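## Task

Press each drive blank carrying a red sticker fully home so it seats and clicks into its latch, leaving blanks of other colours untouched. The rack is loose on the table: it may tilt only a little at most (more counts as failure) and must finish in its original place.

## Robot and tools

Robot: two arms, left_arm and right_arm, each ending in a parallel gripper. The fingers point along the gripper's +z axis and close along its y axis. end_effector_position is the spot between the pads, roughly 1 cm short of the fingertips. Joint order from base outward: waist, shoulder, elbow, wrist pitch, wrist yaw, wrist roll, then gripper opening.

Frames. Scene frame: origin at table-top height, midway between the nominal arm bases; +x reaches out over the table, +z is up, and left_arm sits on the +y side (not necessarily the left of an image). Actual bases: left_arm at (-0.039, +0.347, 0) m, right_arm at (-0.006, -0.266, 0) m, both turned only slightly about z. Reported hand positions, orientations and targets are in that arm's own base frame. Fixed head cameras and the table use the scene frame. Motion offsets are along the axes of the arm's current Hand target.

execute_actions(actions, cameras). actions is a list of actions; each action is a table of up to 15 rows, one per 1/30 s step, and a short table repeats its final row. Each row holds 14 numbers in [-1, 1] covering both arms: dx, dy, dz, rx, ry, rz, opening for left_arm, then the same seven for right_arm. The first six per arm are an offset (not a pose) from that arm's Hand target as it was when the action began; every row is measured from that same start, and sending the same offset again moves further. Scale: 1.0 equals 0.6 m of travel or 180 degrees; rx, ry, rz form one rotation vector. Opening is absolute: +1 fully open (0.094 m), -1 shut. Sending six zeros re-requests the current Hand target. An empty actions list returns state plus all camera images.

move(target, speed, blend, opening_speed, grip_force, blocking, cameras). target is one 14-number row in the same layout and scale, or a list of up to 15 such rows; every row is an offset from the Hand targets at the move's start, not from the previous row. The gripper travels in a straight line, with no obstacle avoidance. speed: m/s per arm path, 0.002 to 2.9, default 0.25 (turning limited to twice that in rad/s); one value or one per target. blend: corner rounding radius in m for lists; 0 stops at each point. opening_speed: rate of the opening on the -1..+1 scale per second, at least 0.2. grip_force: newtons per pad, 10 to 50, one value or one per arm; it persists. blocking=false returns after about 0.5 s while the move continues. The whole move is capped at 10 s. The result adds a move: line such as done, off_target, moving, held or fault, plus limits (paced = pose clipped, held = steps withheld). done means at rest within 10 mm and 2 degrees of the target.

wait(seconds): 0 to 10, holds last commands. stop(): brakes a running move. zoom_image(camera, region): camera is one of cam_head_left, cam_head_right, cam_left_wrist, cam_right_wrist (all 672x504); region [x0, y0, x1, y1] in pixels, at most 504 wide and tall, from the newest image. finished_scene(scene): ends the current scene, giving its number; irreversible.

Reading results. Hand target is the last commanded pose after clipping; the next offsets count from it. The gripper often rests a few centimetres short due to friction and weight, so a gap is not proof of contact; the next command (even zeros) asks again, and a leftover gap can be sent as an offset. Commanded orientation is clipped to within 40 degrees of the measured one each step. grip_measured is the measured opening on the command scale and can read about 2.5 mm wide when empty. Joint velocities marked within noise mean the arm is still. Joint torques include the arm's own weight and carry offsets and noise; positive means toward larger joint angle. Joint ranges (rad): waist -2.618 to 3.054, shoulder 0.000 to 3.142, elbow 0.000 to 3.142 (straight at 2.901), wrist pitch -1.571 to 1.571, wrist yaw -1.571 to 1.571, wrist roll -2.094 to 2.094.

Cameras: two fixed head cameras on one rigid bar and one camera per wrist; calibrations may be off by a few millimetres and degrees.

Cautions. An arm that meets resistance keeps pushing until commanded away; to release a push, command the target back behind the gripper. Faster moves and targets set far beyond contact press harder, so approach the blanks slowly with a target just past the latch depth, and brace or watch the rack so it neither slides nor tips. Avoid arm-to-arm contact, including one gripper closing on the other's fingers, and strain on the wrist camera cables. Don't route paths near an arm's own base. Holding a stretched pose or pushing against something unreachable heats motors: MOTOR HOT appears at 75 °C, an over-temperature fold at 90 °C, and the arm goes limp at 100 °C. Nothing may fall or be left off the table; avoid slams and hard hits on fixed or heavy objects.

Each tool is called after ">>>" as name(argument=value, ...) on one line, values as JSON.

## Session

>>> execute_actions(actions=[])

Scene clock: 0.00 s.
left_arm: end_effector_position=(+0.2399, -0.1244, +0.2326) grip_measured=+1.000 end_effector_quat_wxyz=(+0.527, +0.017, +0.848, -0.052) | right_arm: end_effector_position=(+0.2730, +0.0744, +0.1589) grip_measured=+1.000 end_effector_quat_wxyz=(+0.456, +0.030, +0.870, +0.184)
Joint positions: left_arm=[-0.935 0.756 0.728 -0.593 -0.713 -0.515 0.094] | right_arm=[0.16 0.697 0.46 -0.313 -0.162 0.32 0.094]
Joint velocities: within noise
Joint torques (N m): no reading
Motor temperatures (°C): left_arm=[27 28 34 34 23 22 23] | right_arm=[25 23 31 28 24 22 23]
Heat: left arm: 34 °C; right arm: 31 °C.
Hand target: left_arm +0.2406, -0.1231, +0.2397; +0.534, +0.011, +0.844, -0.055 | right_arm +0.2755, +0.0750, +0.1694; +0.469, +0.028, +0.863, +0.187
Tool commands: left_gripper/opening=+1.0 right_gripper/opening=+1.0
camera_calibration:
cam_left_wrist: T_world_to_cam=[[-0.0929352, -0.993909, 0.0592316, -0.11486], [-0.778533, 0.0354546, -0.626601, 0.37429], [0.620684, -0.104347, -0.777086, 0.111632], [0, 0, 0, 1]] pos_world=[0.211435, -0.115783, 0.328081]
cam_right_wrist: T_world_to_cam=[[0.0872853, -0.93238, -0.350782, 0.0986512], [-0.872107, 0.0986672, -0.479265, 0.344966], [0.481468, 0.347752, -0.804523, 0.0601967], [0, 0, 0, 1]] pos_world=[0.263253, 0.0370102, 0.248365]

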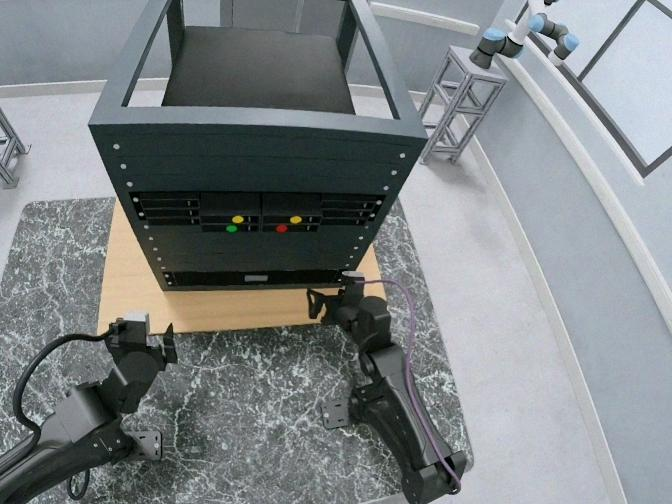

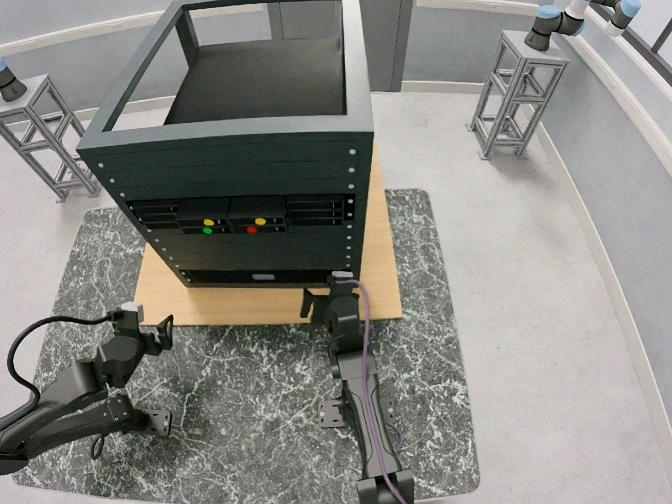

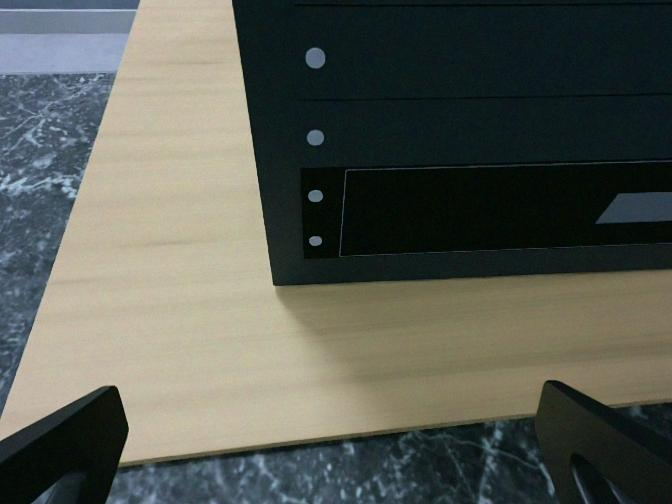

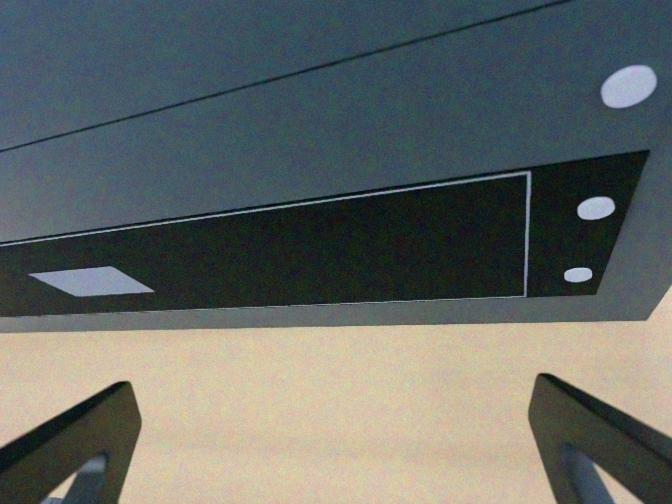

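>>> zoom_image(camera="cam_head_left", region=[120, 170, 400, 260])

>>> zoom_image(camera="cam_head_right", region=[120, 180, 380, 260])

Scaled by 1.800 from the camera's 672x504 image, which has a finer 960x720 frame.

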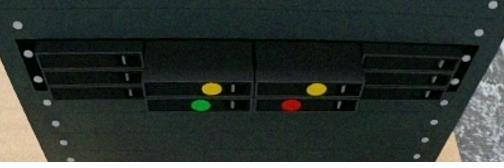

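Scaled by 1.938 from the camera's 672x504 image, which has a finer 960x720 frame.

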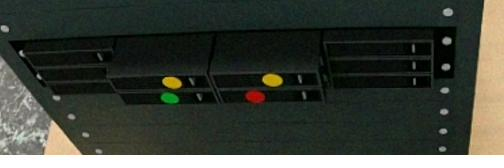

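>>> move(target=[-0.258,0,-0.233,0,-0.222,0,-1,-0.25,0.12,-0.357,0,-0.222,0,-1], cameras=["all"])

Scene clock: 64.93 s.
left_arm: end_effector_position=(+0.1827, -0.1009, +0.4373) grip_measured=-0.989 end_effector_quat_wxyz=(+0.785, -0.006, +0.618, -0.047) | right_arm: end_effector_position=(+0.1778, +0.0347, +0.4205) grip_measured=-0.988 end_effector_quat_wxyz=(+0.731, +0.093, +0.652, +0.176)
Joint positions: left_arm=[-1.498 0.67 0.626 1.148 -1.302 1.019 0.001] | right_arm=[1.526 0.291 0.706 0.351 1.38 -0.379 0.001]
Joint torques (N m): left_arm=[-0.29 1.7 4.49 0.57 0.59 0.03] | right_arm=[0.55 5.15 3.51 1.1 -0.67 -0.09]
Heat: left arm: 36 °C; right arm: 34 °C.
Hand target: left_arm +0.1813, -0.1023, +0.4386; +0.790, -0.009, +0.610, -0.055 | right_arm +0.1748, +0.0450, +0.4194; +0.735, +0.090, +0.651, +0.166
Off the commanded pose: left_arm 0.002 m, 1 deg | right_arm 0.011 m, 1 deg.
move: off_target (right_arm)
camera_calibration:
cam_left_wrist: T_world_to_cam=[[-0.0671989, -0.996302, 0.0535365, -0.111324], [-0.198506, -0.0392348, -0.979314, 0.497974], [0.977793, -0.0764361, -0.195135, -0.00816696], [0, 0, 0, 1]] pos_world=[0.0993555, -0.0919984, 0.492039]
cam_right_wrist: T_world_to_cam=[[0.115158, -0.915842, -0.384671, 0.170326], [-0.344594, 0.326369, -0.880192, 0.458051], [0.931662, 0.233916, -0.27801, 0.0327948], [0, 0, 0, 1]] pos_world=[0.107674, -0.00117303, 0.477809]

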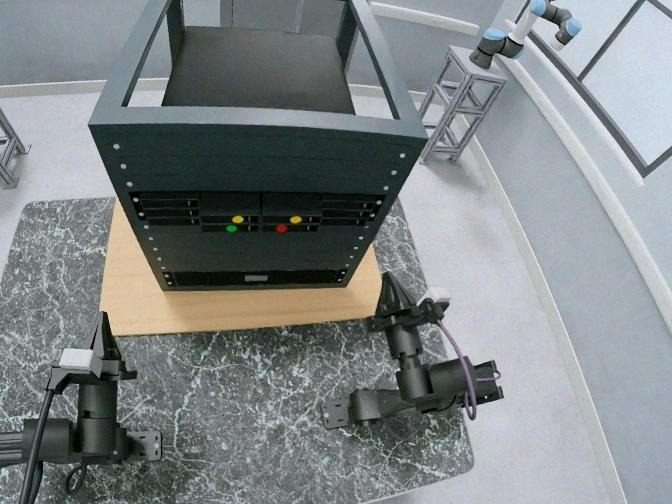

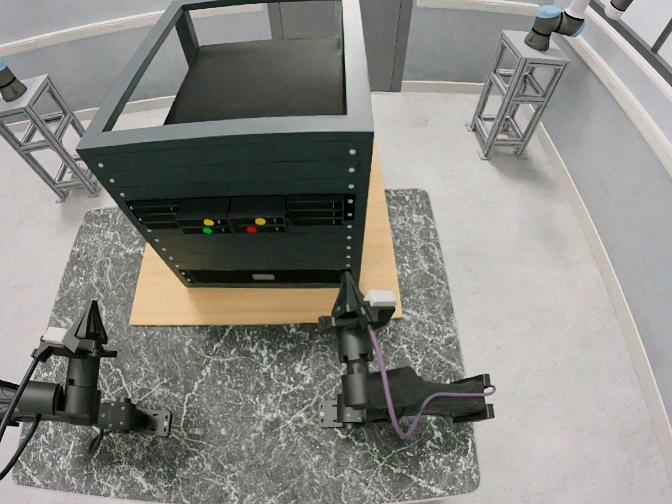

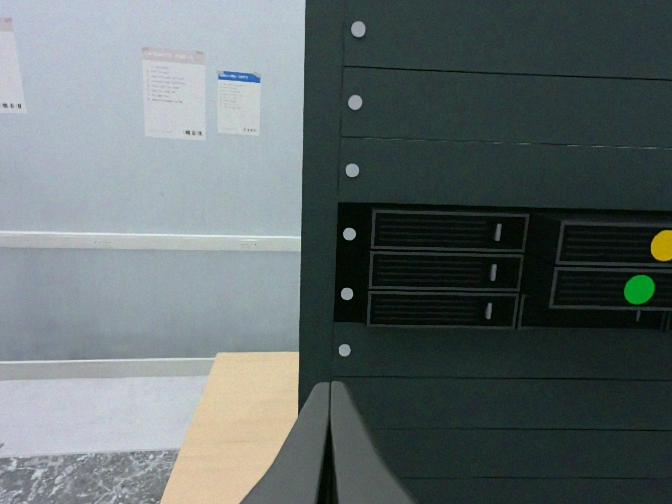

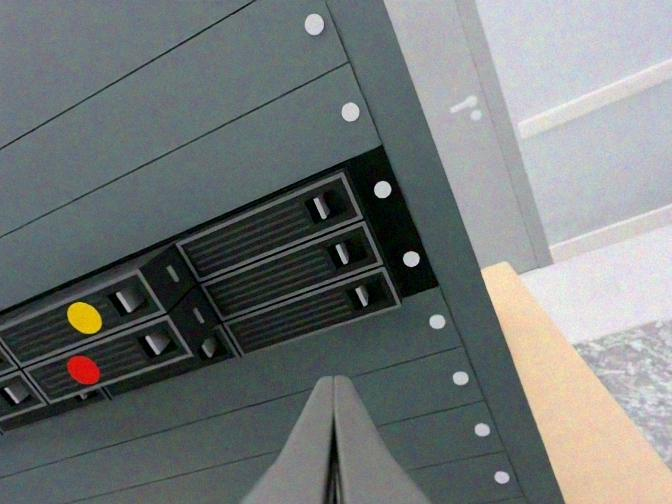

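>>> move(target=[0,0,0,0,0,0,-1,0.318,0.106,-0.06,-0.002,-0.1538,-0.1221,-1], cameras=["cam_right_wrist"])

Scene clock: 113.43 s.
left_arm: end_effector_position=(+0.1827, -0.1009, +0.4373) grip_measured=-0.989 end_effector_quat_wxyz=(+0.785, -0.006, +0.618, -0.047) | right_arm: end_effector_position=(+0.1516, +0.1774, +0.2522) grip_measured=-0.988 end_effector_quat_wxyz=(+0.778, -0.198, +0.594, +0.062)
Joint positions: left_arm=[-1.498 0.67 0.626 1.148 -1.302 1.02 0.001] | right_arm=[1.658 0.851 -0.003 1.48 1.191 -0.833 0.001]
Joint torques (N m): left_arm=[-0.31 1.72 4.48 0.57 0.59 0.03] | right_arm=[0.34 0.5 4.48 2.25 -0.53 -0.07]
Heat: left arm: 33 °C; right arm: 31 °C.
Hand target: left_arm +0.1813, -0.1023, +0.4386; +0.790, -0.009, +0.610, -0.055 | right_arm +0.1498, +0.1699, +0.2595; +0.887, +0.000, +0.462, +0.000
Off the commanded pose: left_arm 0.002 m, 1 deg | right_arm 0.011 m, 31 deg.
joint sent to its limit (right arm) — joint 3 (elbow), lower limit, where the elbow is as bent as it goes; joint 4 (wrist pitch), upper limit. The joint targets are off in orientation, not in position.
move: off_target (right_arm)
camera_calibration:
cam_right_wrist: T_world_to_cam=[[0.315908, -0.924703, 0.212429, 0.0599318], [-0.130942, -0.264244, -0.955526, 0.34568], [0.939711, 0.274042, -0.204559, -0.0497832], [0, 0, 0, 1]] pos_world=[0.0731131, 0.160406, 0.307392]
Images, in order (width x height): cam_right_wrist 672x504.

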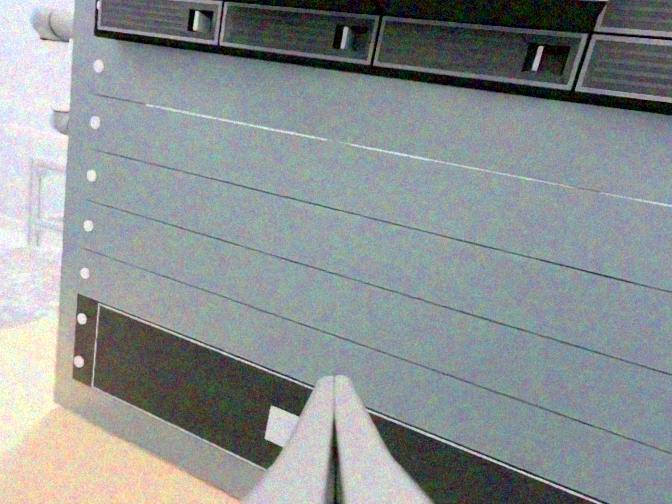

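>>> move(target=[0,0,0,0,0,0,-1,-0.089,0.042,0.164,0,0.0833,0,-1], cameras=["all"])

Scene clock: 144.73 s.
left_arm: end_effector_position=(+0.1827, -0.1009, +0.4373) grip_measured=-0.989 end_effector_quat_wxyz=(+0.785, -0.006, +0.618, -0.047) | right_arm: end_effector_position=(+0.2003, +0.2025, +0.3392) grip_measured=-0.988 end_effector_quat_wxyz=(+0.791, -0.079, +0.607, -0.010)
Joint positions: left_arm=[-1.498 0.67 0.626 1.148 -1.302 1.02 0.001] | right_arm=[1.419 1.134 0.428 1.48 1.203 -0.883 0.001]
Joint torques (N m): left_arm=[-0.31 1.72 4.48 0.58 0.59 0.03] | right_arm=[-0.59 -1.17 8.25 2.05 -0.62 -0.07]
Motor temperatures (°C): left_arm=[27 27 32 32 24 21 23] | right_arm=[24 22 31 33 24 22 24]
Heat: left arm: 32 °C; right arm: 33 °C.
Hand target: left_arm +0.1813, -0.1023, +0.4386; +0.790, -0.009, +0.610, -0.055 | right_arm +0.1998, +0.1952, +0.3597; +0.819, +0.000, +0.574, +0.000
Off the commanded pose: left_arm 0.002 m, 1 deg | right_arm 0.022 m, 10 deg.
joint sent to its limit (right arm) — joint 4 (wrist pitch), upper limit. The joint targets are off in orientation, not in position.
move: off_target (right_arm)
camera_calibration:
cam_left_wrist: T_world_to_cam=[[-0.067045, -0.996352, 0.0527955, -0.111079], [-0.198446, -0.0385413, -0.979354, 0.498048], [0.977816, -0.0761379, -0.195138, -0.00814783], [0, 0, 0, 1]] pos_world=[0.0993553, -0.092099, 0.49204]
cam_right_wrist: T_world_to_cam=[[0.0633986, -0.991266, 0.115635, 0.146088], [-0.172455, -0.125007, -0.977053, 0.429197], [0.982975, 0.042002, -0.178874, -0.0550207], [0, 0, 0, 1]] pos_world=[0.118839, 0.200776, 0.392614]

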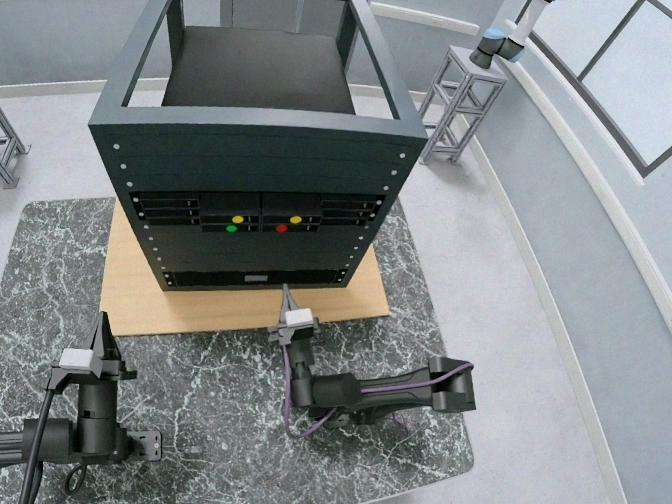

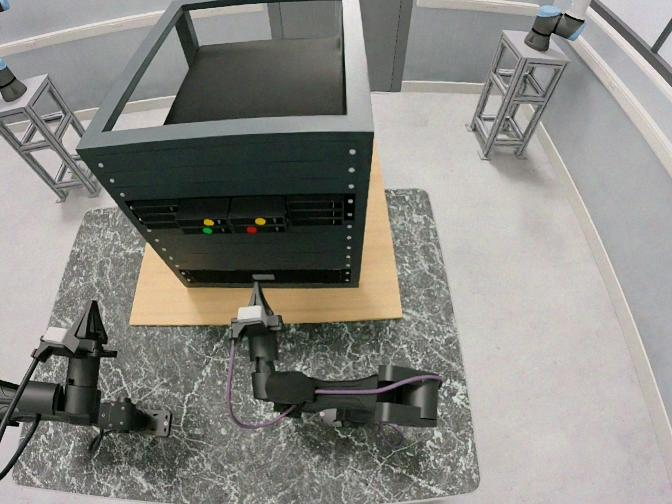

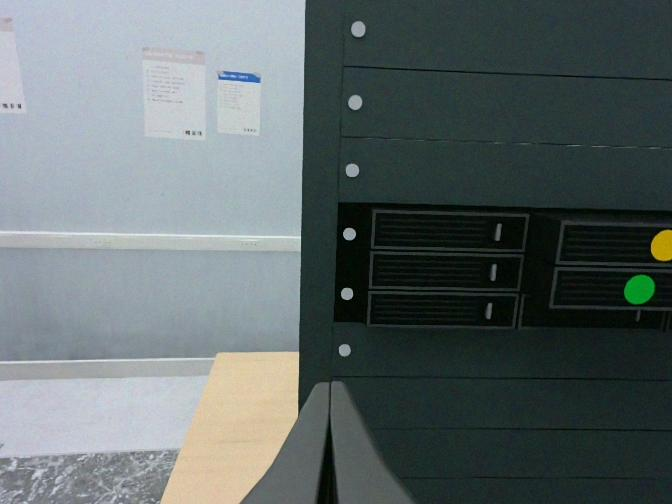

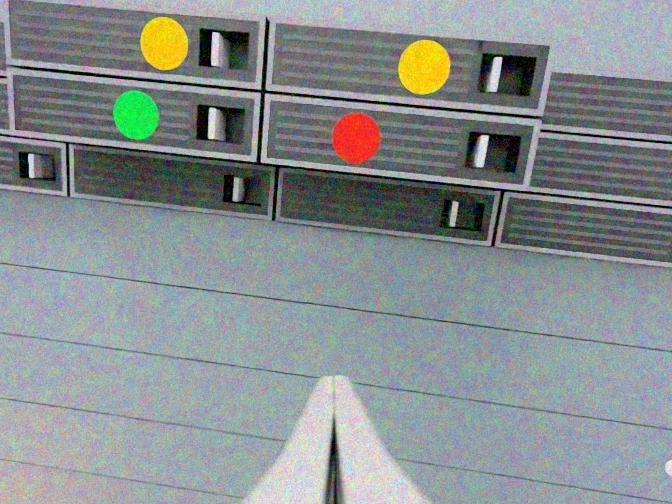

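>>> move(target=[0,0,0,0,0,0,-1,-0.0595,-0.0217,0.119,0,0,0,-1], cameras=["all"], speed=0.15)

Scene clock: 173.27 s.
left_arm: end_effector_position=(+0.1827, -0.1009, +0.4373) grip_measured=-0.989 end_effector_quat_wxyz=(+0.785, -0.006, +0.618, -0.047) | right_arm: end_effector_position=(+0.2564, +0.1866, +0.3971) grip_measured=-0.988 end_effector_quat_wxyz=(+0.810, -0.017, +0.586, -0.020)
Joint positions: left_arm=[-1.498 0.67 0.626 1.148 -1.302 1.02 0.001] | right_arm=[1.137 1.112 0.641 1.13 1.035 -0.641 0.001]
Joint torques (N m): left_arm=[-0.31 1.72 4.48 0.57 0.59 0.03] | right_arm=[-0.61 -3.37 9.05 1.15 -0.64 0.14]
Heat: left arm: 32 °C; right arm: 33 °C.
Hand target: left_arm +0.1813, -0.1023, +0.4386; +0.790, -0.009, +0.610, -0.055 | right_arm +0.2547, +0.1822, +0.4176; +0.819, +0.000, +0.574, +0.000
Off the commanded pose: left_arm 0.002 m, 1 deg | right_arm 0.021 m, 3 deg.
move: off_target (right_arm)
camera_calibration:
cam_left_wrist: T_world_to_cam=[[-0.067045, -0.996352, 0.0527955, -0.111079], [-0.198446, -0.0385413, -0.979354, 0.498048], [0.977816, -0.0761379, -0.195138, -0.00814783], [0, 0, 0, 1]] pos_world=[0.0993553, -0.092099, 0.49204]
cam_right_wrist: T_world_to_cam=[[-0.0276118, -0.999254, 0.0269992, 0.180115], [-0.121762, -0.0234463, -0.992282, 0.467669], [0.992175, -0.0306862, -0.121024, -0.110929], [0, 0, 0, 1]] pos_world=[0.171979, 0.187541, 0.445771]

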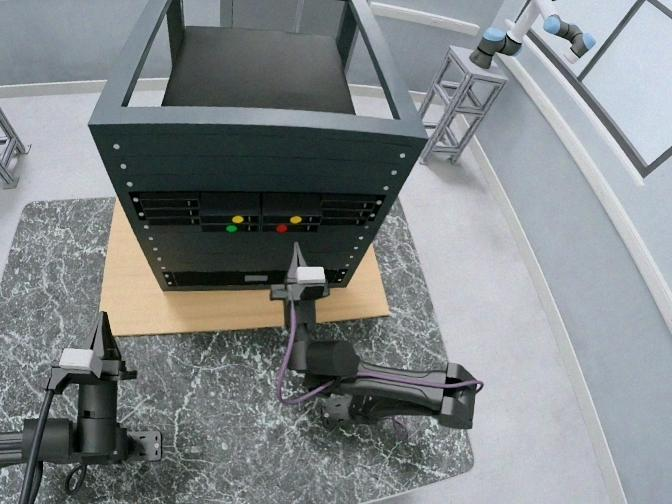

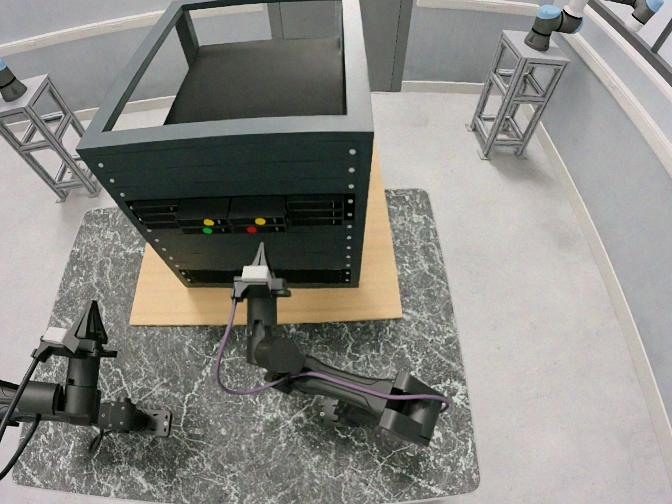

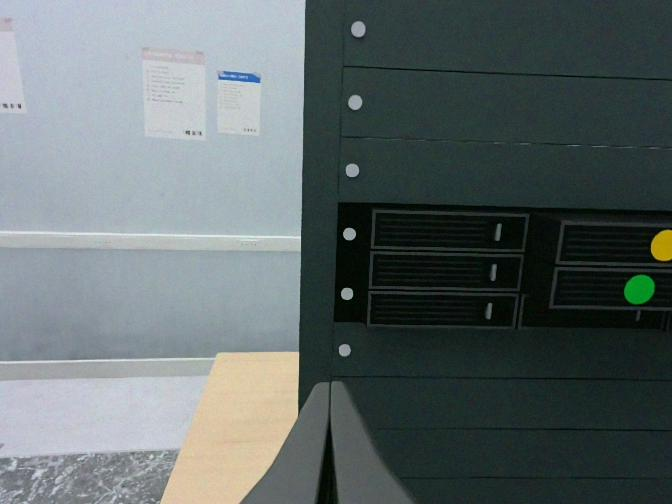

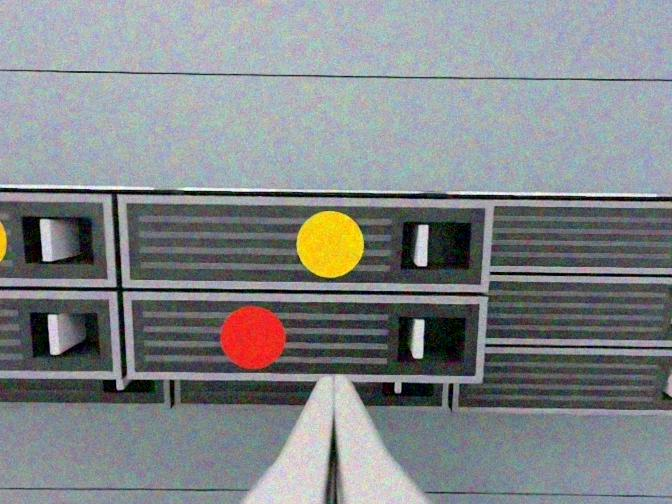

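>>> move(target=[0,0,0,0,0,0,-1,0.0282,0.0067,0.0873,0,0,0,-1], cameras=["all"], speed=0.05)

Scene clock: 187.53 s.
left_arm: end_effector_position=(+0.1827, -0.1009, +0.4373) grip_measured=-0.989 end_effector_quat_wxyz=(+0.785, -0.006, +0.618, -0.047) | right_arm: end_effector_position=(+0.3076, +0.1840, +0.4042) grip_measured=-0.988 end_effector_quat_wxyz=(+0.813, -0.007, +0.583, -0.013)
Joint positions: left_arm=[-1.498 0.67 0.626 1.148 -1.302 1.02 0.001] | right_arm=[0.929 1.189 0.741 0.965 0.864 -0.437 0.001]
Joint torques (N m): left_arm=[-0.31 1.72 4.48 0.57 0.59 0.03] | right_arm=[-0.58 -2.21 9.74 1.45 -0.51 0.14]
Heat: left arm: 31 °C; right arm: 34 °C.
Hand target: left_arm +0.1813, -0.1023, +0.4386; +0.790, -0.009, +0.610, -0.055 | right_arm +0.3097, +0.1862, +0.4198; +0.819, +0.000, +0.574, +0.000
Off the commanded pose: left_arm 0.002 m, 1 deg | right_arm 0.016 m, 2 deg.
move: off_target (right_arm)
camera_calibration:
cam_left_wrist: T_world_to_cam=[[-0.067045, -0.996352, 0.0527955, -0.111079], [-0.198446, -0.0385413, -0.979354, 0.498048], [0.977816, -0.0761379, -0.195138, -0.00814783], [0, 0, 0, 1]] pos_world=[0.0993553, -0.092099, 0.49204]
cam_right_wrist: T_world_to_cam=[[-0.0279297, -0.999603, 0.00361136, 0.188364], [-0.112983, -0.000432814, -0.993597, 0.474386], [0.993204, -0.0281589, -0.112926, -0.165044], [0, 0, 0, 1]] pos_world=[0.222781, 0.183847, 0.45203]

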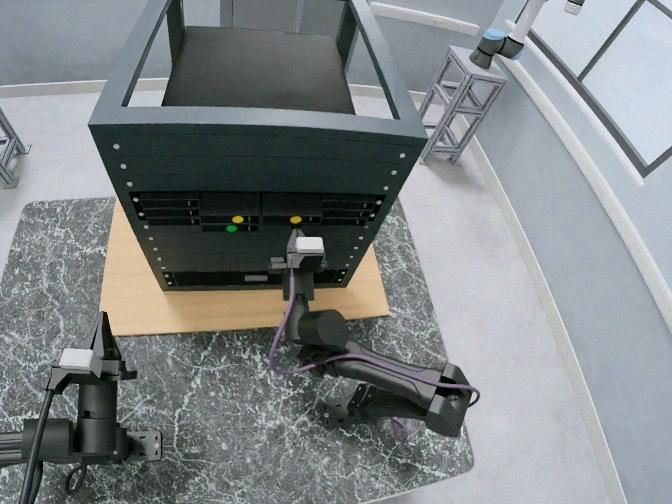

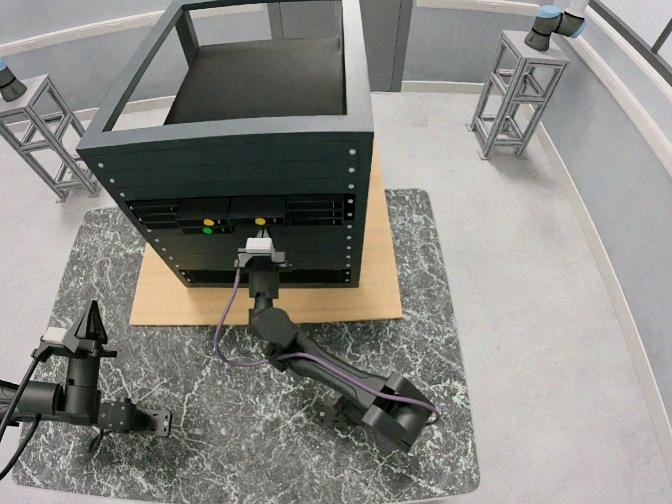

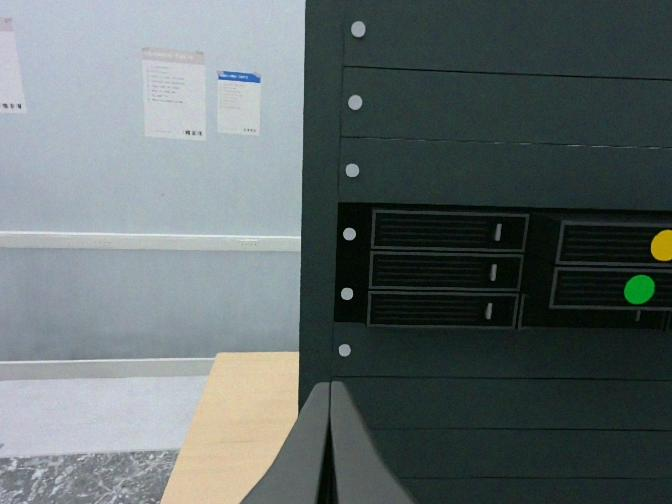

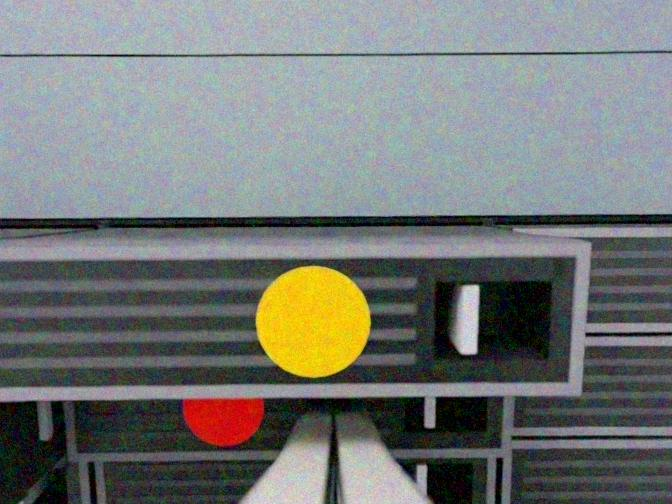

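>>> move(target=[0,0,0,0,0,0,-1,0.012,0.0033,0.0187,0,0,0,-1], cameras=["cam_right_wrist","cam_left_wrist"], speed=0.05)

Scene clock: 197.80 s.
left_arm: end_effector_position=(+0.1827, -0.1009, +0.4373) grip_measured=-0.989 end_effector_quat_wxyz=(+0.785, -0.006, +0.618, -0.047) | right_arm: end_effector_position=(+0.3186, +0.1844, +0.4026) grip_measured=-0.988 end_effector_quat_wxyz=(+0.813, -0.004, +0.583, -0.013)
Joint positions: left_arm=[-1.498 0.67 0.626 1.148 -1.302 1.02 0.001] | right_arm=[0.895 1.222 0.759 0.965 0.84 -0.41 0.001]
Joint torques (N m): left_arm=[-0.32 1.7 4.49 0.58 0.59 0.03] | right_arm=[-0.94 -2 9.81 1.46 -0.59 0.15]
Heat: left arm: 31 °C; right arm: 35 °C.
Hand target: left_arm +0.1813, -0.1023, +0.4386; +0.790, -0.009, +0.610, -0.055 | right_arm +0.3227, +0.1881, +0.4168; +0.819, +0.000, +0.574, +0.000
Off the commanded pose: left_arm 0.002 m, 1 deg | right_arm 0.015 m, 2 deg.
move: off_target (right_arm)
camera_calibration:
cam_left_wrist: T_world_to_cam=[[-0.067045, -0.996352, 0.0527955, -0.111079], [-0.198446, -0.0385413, -0.979354, 0.498048], [0.977816, -0.0761379, -0.195138, -0.00814783], [0, 0, 0, 1]] pos_world=[0.0993553, -0.092099, 0.49204]
cam_right_wrist: T_world_to_cam=[[-0.0317328, -0.999492, -0.0030895, 0.192963], [-0.112936, 0.00665685, -0.99358, 0.472701], [0.993095, -0.0311802, -0.11309, -0.175477], [0, 0, 0, 1]] pos_world=[0.233773, 0.184247, 0.450417]
Images, in order (width x height): cam_left_wrist 672x504, cam_right_wrist 672x504.

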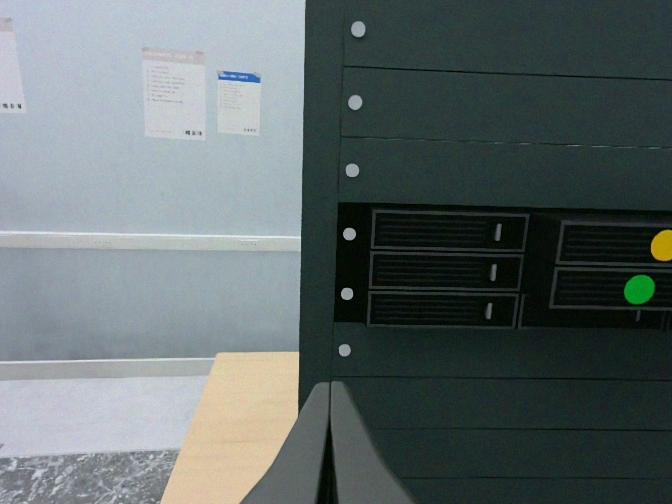

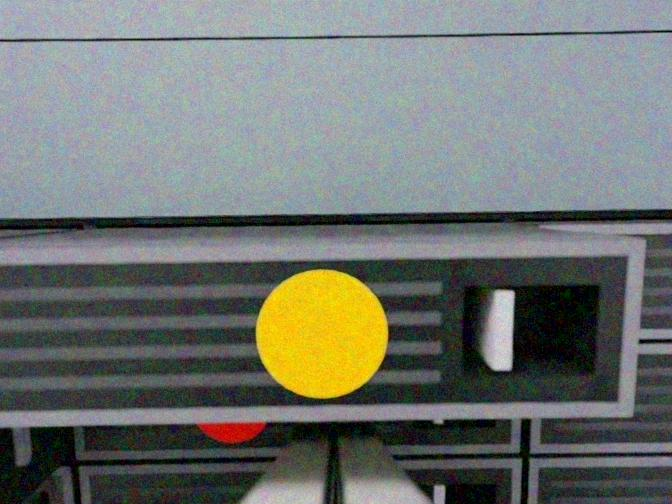

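>>> move(target=[0,0,0,0,0,0,-1,0.004,0.0,0.0095,0,0,0,-1], cameras=["cam_right_wrist","cam_left_wrist"], speed=0.05)

Scene clock: 203.27 s.
left_arm: end_effector_position=(+0.1827, -0.1009, +0.4373) grip_measured=-0.989 end_effector_quat_wxyz=(+0.785, -0.006, +0.618, -0.047) | right_arm: end_effector_position=(+0.3189, +0.1842, +0.4030) grip_measured=-0.988 end_effector_quat_wxyz=(+0.813, +0.000, +0.582, -0.007)
Joint positions: left_arm=[-1.498 0.67 0.626 1.148 -1.302 1.02 0.001] | right_arm=[0.893 1.222 0.759 0.966 0.836 -0.397 0.001]
Joint torques (N m): left_arm=[-0.31 1.72 4.48 0.58 0.59 0.03] | right_arm=[-2.32 -1.05 10.54 1.39 -0.73 0.17]
Heat: left arm: 31 °C; right arm: 35 °C.
Hand target: left_arm +0.1813, -0.1023, +0.4386; +0.790, -0.009, +0.610, -0.055 | right_arm +0.3289, +0.1881, +0.4164; +0.819, +0.000, +0.574, +0.000
Off the commanded pose: left_arm 0.002 m, 1 deg | right_arm 0.017 m, 1 deg.
move: off_target (right_arm)
camera_calibration:
cam_left_wrist: T_world_to_cam=[[-0.067045, -0.996352, 0.0527955, -0.111079], [-0.198446, -0.0385413, -0.979354, 0.498048], [0.977816, -0.0761379, -0.195138, -0.00814783], [0, 0, 0, 1]] pos_world=[0.0993553, -0.092099, 0.49204]
cam_right_wrist: T_world_to_cam=[[-0.0264694, -0.999534, -0.0152351, 0.196028], [-0.110768, 0.0180792, -0.993682, 0.470456], [0.993494, -0.0246146, -0.111195, -0.177841], [0, 0, 0, 1]] pos_world=[0.233984, 0.183053, 0.450695]
Images, in order (width x height): cam_left_wrist 672x504, cam_right_wrist 672x504.

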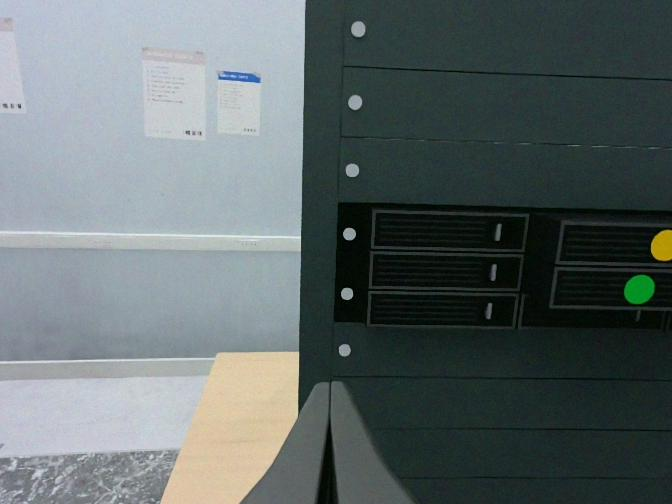

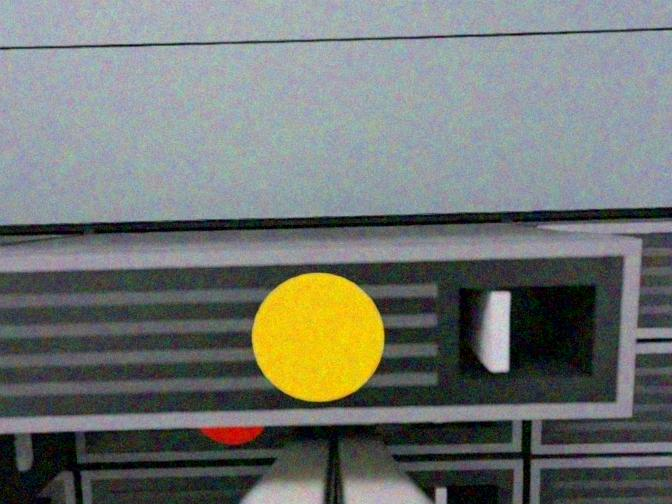

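>>> move(target=[0,0,0,0,0,0,-1,0.004,0.0,0.0095,0,0,0,-1], cameras=["cam_left_wrist"], speed=0.05)

>>> move(target=[0,0,0,0,0,0,-1,-0.06,0.0,-0.17,0,0,0,-1], cameras=["all"], speed=0.1)

Scene clock: 209.43 s.
left_arm: end_effector_position=(+0.1827, -0.1009, +0.4373) grip_measured=-0.989 end_effector_quat_wxyz=(+0.785, -0.006, +0.618, -0.047) | right_arm: end_effector_position=(+0.3194, +0.1843, +0.4030) grip_measured=-0.988 end_effector_quat_wxyz=(+0.814, +0.005, +0.581, -0.002)
Joint positions: left_arm=[-1.498 0.67 0.626 1.148 -1.302 1.02 0.001] | right_arm=[0.892 1.228 0.759 0.977 0.837 -0.385 0.001]
Joint torques (N m): left_arm=[-0.31 1.72 4.48 0.57 0.59 0.03] | right_arm=[-3.75 -0.53 11.18 1.22 -0.91 0.17]
Heat: left arm: 31 °C; right arm: 35 °C.
Hand target: left_arm +0.1813, -0.1023, +0.4386; +0.790, -0.009, +0.610, -0.055 | right_arm +0.3351, +0.1881, +0.4161; +0.819, +0.000, +0.574, +0.000
Off the commanded pose: left_arm 0.002 m, 1 deg | right_arm 0.021 m, 1 deg.
move: off_target (right_arm)
camera_calibration:
cam_left_wrist: T_world_to_cam=[[-0.067045, -0.996352, 0.0527955, -0.111079], [-0.198446, -0.0385413, -0.979354, 0.498048], [0.977816, -0.0761379, -0.195138, -0.00814783], [0, 0, 0, 1]] pos_world=[0.0993553, -0.092099, 0.49204]
Images, in order (width x height): cam_left_wrist 672x504.

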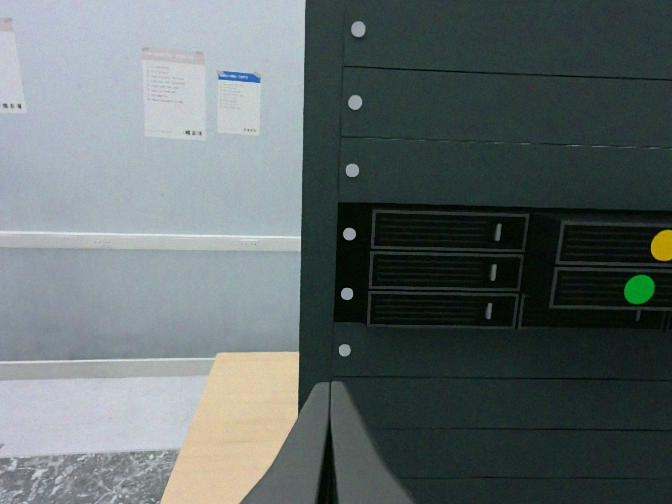

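Scene clock: 211.53 s.
left_arm: end_effector_position=(+0.1827, -0.1009, +0.4373) grip_measured=-0.989 end_effector_quat_wxyz=(+0.785, -0.006, +0.618, -0.047) | right_arm: end_effector_position=(+0.2287, +0.1856, +0.4178) grip_measured=-0.988 end_effector_quat_wxyz=(+0.816, +0.003, +0.578, -0.004)
Joint positions: left_arm=[-1.498 0.67 0.626 1.148 -1.302 1.02 0.001] | right_arm=[1.263 1.118 0.669 1.327 1.123 -0.825 0.001]
Joint torques (N m): left_arm=[-0.29 1.7 4.46 0.58 0.59 0.03] | right_arm=[0.53 -1.2 4.74 1.16 -0.66 -0.07]
Heat: left arm: 31 °C; right arm: 35 °C.
Hand target: left_arm +0.1813, -0.1023, +0.4386; +0.790, -0.009, +0.610, -0.055 | right_arm +0.2269, +0.1881, +0.4152; +0.819, +0.000, +0.574, +0.000
Off the commanded pose: left_arm 0.002 m, 1 deg | right_arm 0.004 m, 1 deg.
move: done
camera_calibration:
cam_left_wrist: T_world_to_cam=[[-0.067045, -0.996352, 0.0527955, -0.111079], [-0.198446, -0.0385413, -0.979354, 0.498048], [0.977816, -0.0761379, -0.195138, -0.00814783], [0, 0, 0, 1]] pos_world=[0.0993553, -0.092099, 0.49204]
cam_right_wrist: T_world_to_cam=[[-0.0248722, -0.99938, -0.0249092, 0.198979], [-0.100172, 0.027283, -0.994596, 0.471406], [0.994659, -0.0222425, -0.100789, -0.0916088], [0, 0, 0, 1]] pos_world=[0.14329, 0.183957, 0.464582]

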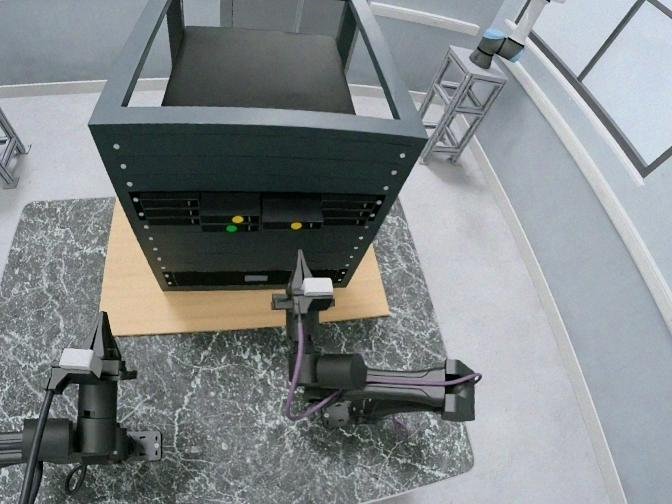

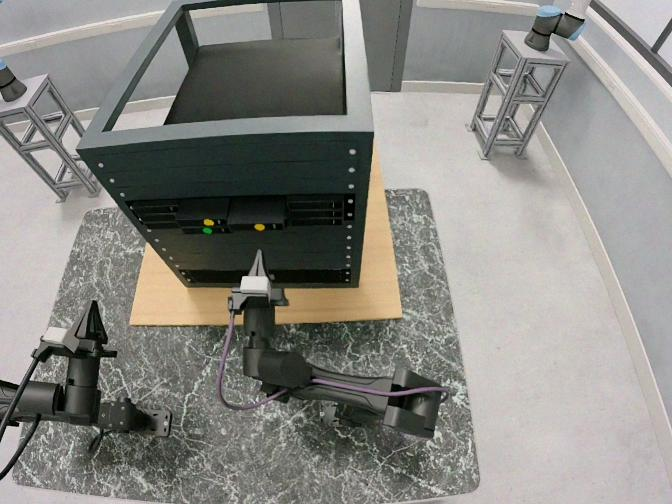

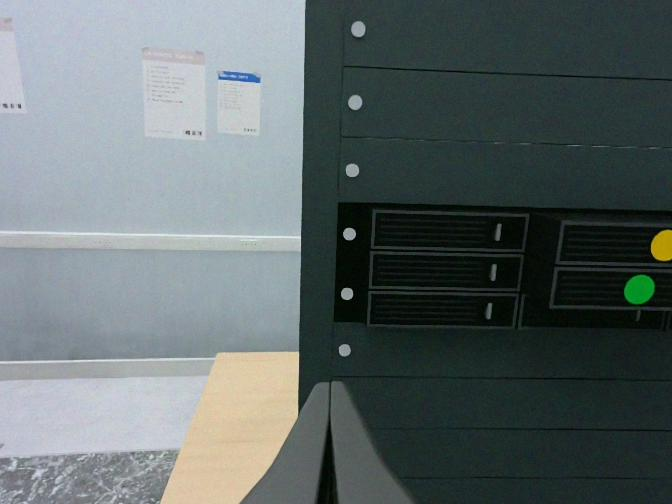

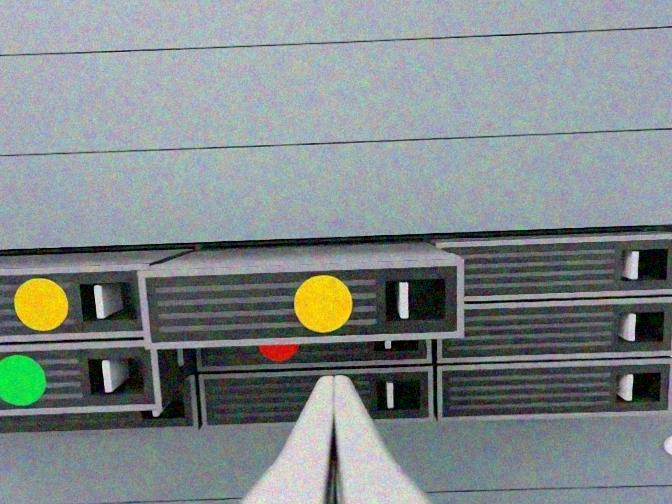

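>>> zoom_image(camera="cam_right_wrist", region=[0, 220, 500, 440])

>>> zoom_image(camera="cam_head_left", region=[180, 180, 340, 240])

>>> zoom_image(camera="cam_head_right", region=[150, 180, 310, 240])

Scaled by 1.008 from the camera's 672x504 image, which has a finer 960x720 frame.

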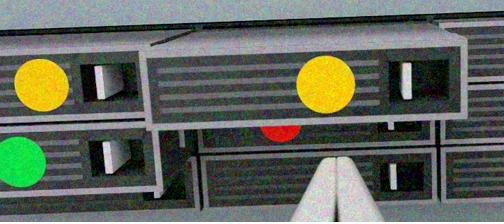

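Scaled by 3.150 from the camera's 672x504 image, which has a finer 960x720 frame.

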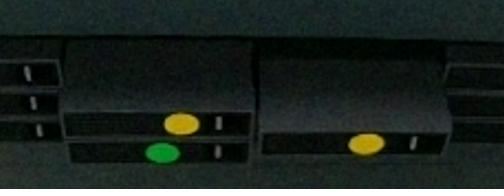

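Scaled by 3.150 from the camera's 672x504 image, which has a finer 960x720 frame.

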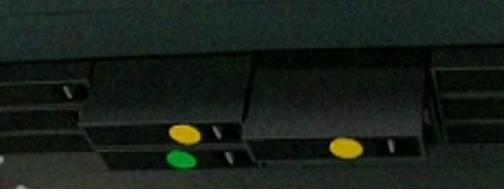

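>>> move(target=[0,0,0,0,0,0,-1,-0.03,0.0,0.011,0,0,0,-1], cameras=["cam_right_wrist"], speed=0.1)

Scene clock: 249.90 s.
left_arm: end_effector_position=(+0.1827, -0.1009, +0.4373) grip_measured=-0.989 end_effector_quat_wxyz=(+0.785, -0.006, +0.618, -0.047) | right_arm: end_effector_position=(+0.2299, +0.1891, +0.4176) grip_measured=-0.988 end_effector_quat_wxyz=(+0.813, -0.009, +0.581, -0.015)
Joint positions: left_arm=[-1.498 0.67 0.626 1.148 -1.302 1.02 0.001] | right_arm=[1.263 1.118 0.679 1.287 1.124 -0.831 0.001]
Joint torques (N m): left_arm=[-0.31 1.72 4.49 0.58 0.58 0.02] | right_arm=[0.59 -2.4 8.99 0.83 -0.66 -0.04]
Heat: left arm: 31 °C; right arm: 32 °C.
Hand target: left_arm +0.1813, -0.1023, +0.4386; +0.790, -0.009, +0.610, -0.055 | right_arm +0.2269, +0.1881, +0.4344; +0.819, +0.000, +0.574, +0.000
Off the commanded pose: left_arm 0.002 m, 1 deg | right_arm 0.017 m, 2 deg.
move: off_target (right_arm)
camera_calibration:
cam_right_wrist: T_world_to_cam=[[-0.0277212, -0.999583, 0.00812183, 0.189306], [-0.109668, -0.00503471, -0.993956, 0.479171], [0.993582, -0.0284443, -0.109483, -0.0876472], [0, 0, 0, 1]] pos_world=[0.144882, 0.189146, 0.465141]
Images, in order (width x height): cam_right_wrist 672x504.

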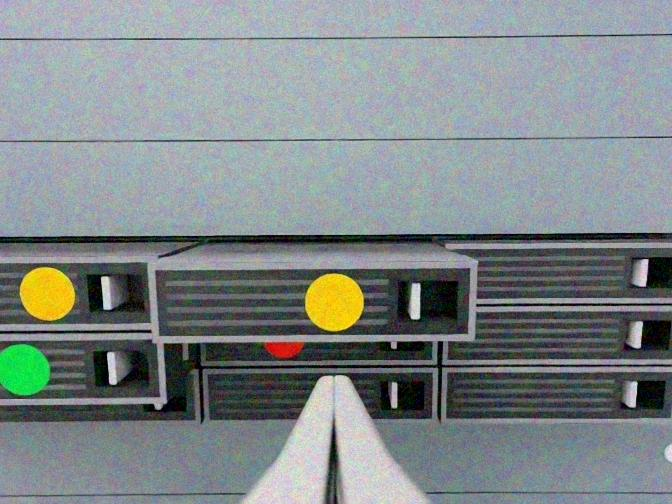

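>>> move(target=[0,0,0,0,0,0,-1,-0.019,0.0,0.007,0,0,0,-1], cameras=["cam_right_wrist"], speed=0.1)

Scene clock: 258.33 s.
left_arm: end_effector_position=(+0.1827, -0.1009, +0.4373) grip_measured=-0.989 end_effector_quat_wxyz=(+0.785, -0.006, +0.618, -0.047) | right_arm: end_effector_position=(+0.2308, +0.1916, +0.4279) grip_measured=-0.988 end_effector_quat_wxyz=(+0.813, -0.012, +0.582, -0.017)
Joint positions: left_arm=[-1.498 0.67 0.626 1.148 -1.302 1.02 0.001] | right_arm=[1.263 1.118 0.724 1.235 1.126 -0.833 0.001]
Joint torques (N m): left_arm=[-0.31 1.72 4.48 0.58 0.59 0.02] | right_arm=[0.54 -2.96 8.98 0.8 -0.68 -0.01]
Heat: left arm: 31 °C; right arm: 33 °C.
Hand target: left_arm +0.1813, -0.1023, +0.4386; +0.790, -0.009, +0.610, -0.055 | right_arm +0.2270, +0.1881, +0.4464; +0.819, +0.000, +0.574, +0.000
Off the commanded pose: left_arm 0.002 m, 1 deg | right_arm 0.019 m, 3 deg.
move: off_target (right_arm)
camera_calibration:
cam_right_wrist: T_world_to_cam=[[-0.0290824, -0.999446, 0.0162144, 0.188565], [-0.112551, -0.0128439, -0.993563, 0.491579], [0.99322, -0.0307201, -0.112116, -0.0856474], [0, 0, 0, 1]] pos_world=[0.145879, 0.192143, 0.475755]
Images, in order (width x height): cam_right_wrist 672x504.

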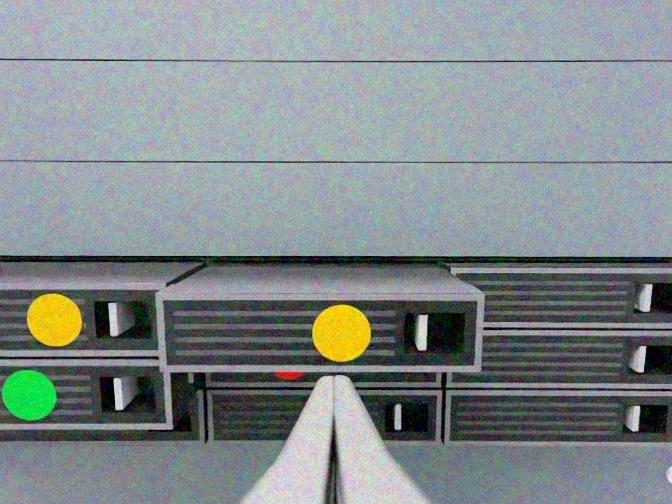

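>>> move(target=[0,0,0,0,0,0,-1,0.0318,0.0,0.063,0,0,0,-1], cameras=["cam_right_wrist","cam_head_left","cam_head_right"], speed=0.04)

>>> zoom_image(camera="cam_head_left", region=[180, 180, 340, 240])

Scene clock: 270.30 s.
left_arm: end_effector_position=(+0.1827, -0.1009, +0.4373) grip_measured=-0.989 end_effector_quat_wxyz=(+0.785, -0.006, +0.618, -0.047) | right_arm: end_effector_position=(+0.2685, +0.1879, +0.4246) grip_measured=-0.988 end_effector_quat_wxyz=(+0.812, -0.010, +0.583, -0.015)
Joint positions: left_arm=[-1.498 0.67 0.626 1.148 -1.302 1.02 0.001] | right_arm=[1.088 1.118 0.757 0.989 0.997 -0.584 0.001]
Joint torques (N m): left_arm=[-0.29 1.72 4.48 0.58 0.59 0.03] | right_arm=[-0.59 -1.91 9.55 1.2 -0.63 0.14]
Motor temperatures (°C): left_arm=[26 26 30 30 24 21 23] | right_arm=[24 22 34 28 24 22 24]
Heat: left arm: 30 °C; right arm: 34 °C.
Hand target: left_arm +0.1813, -0.1023, +0.4386; +0.790, -0.009, +0.610, -0.055 | right_arm +0.2690, +0.1881, +0.4414; +0.819, +0.000, +0.574, +0.000
Off the commanded pose: left_arm 0.002 m, 1 deg | right_arm 0.017 m, 2 deg.
move: off_target (right_arm)
camera_calibration:
cam_right_wrist: T_world_to_cam=[[-0.0279759, -0.999558, 0.0100135, 0.188371], [-0.114917, -0.00673497, -0.993352, 0.491886], [0.992981, -0.0289406, -0.114678, -0.122847], [0, 0, 0, 1]] pos_world=[0.18378, 0.188045, 0.472642]
Images, in order (width x height): cam_head_left 672x504, cam_head_right 672x504, cam_right_wrist 672x504.

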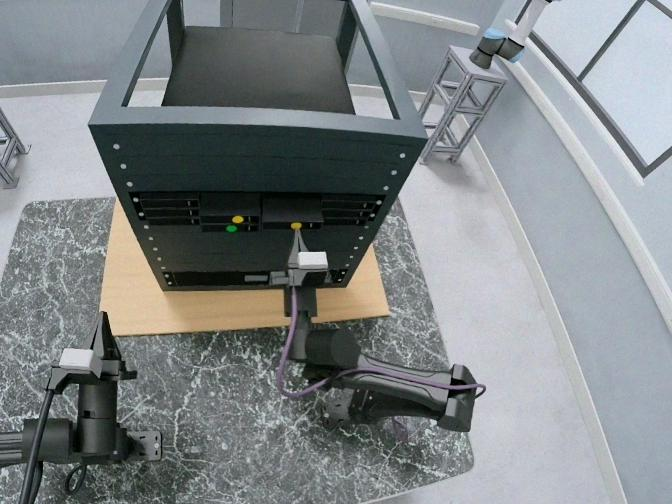

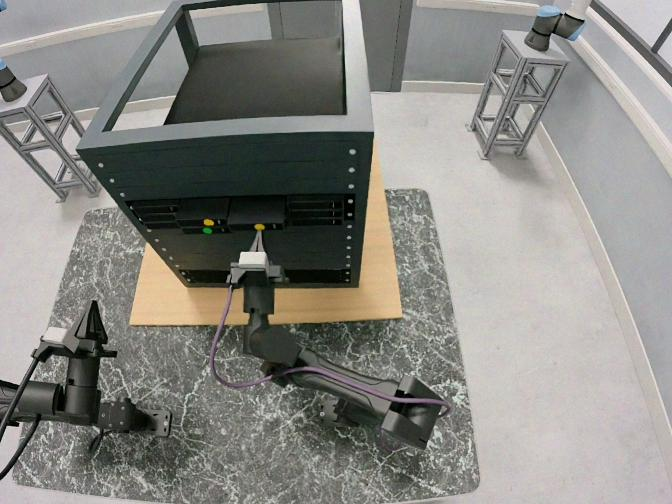

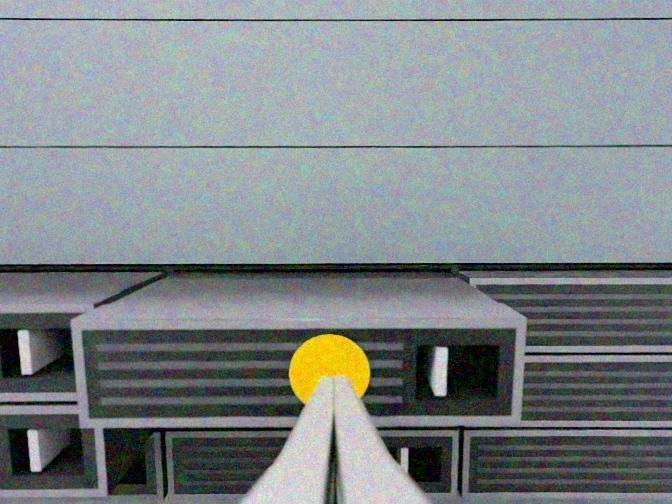

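Scaled by 3.150 from the camera's 672x504 image, which has a finer 960x720 frame.

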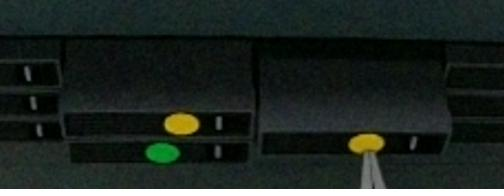

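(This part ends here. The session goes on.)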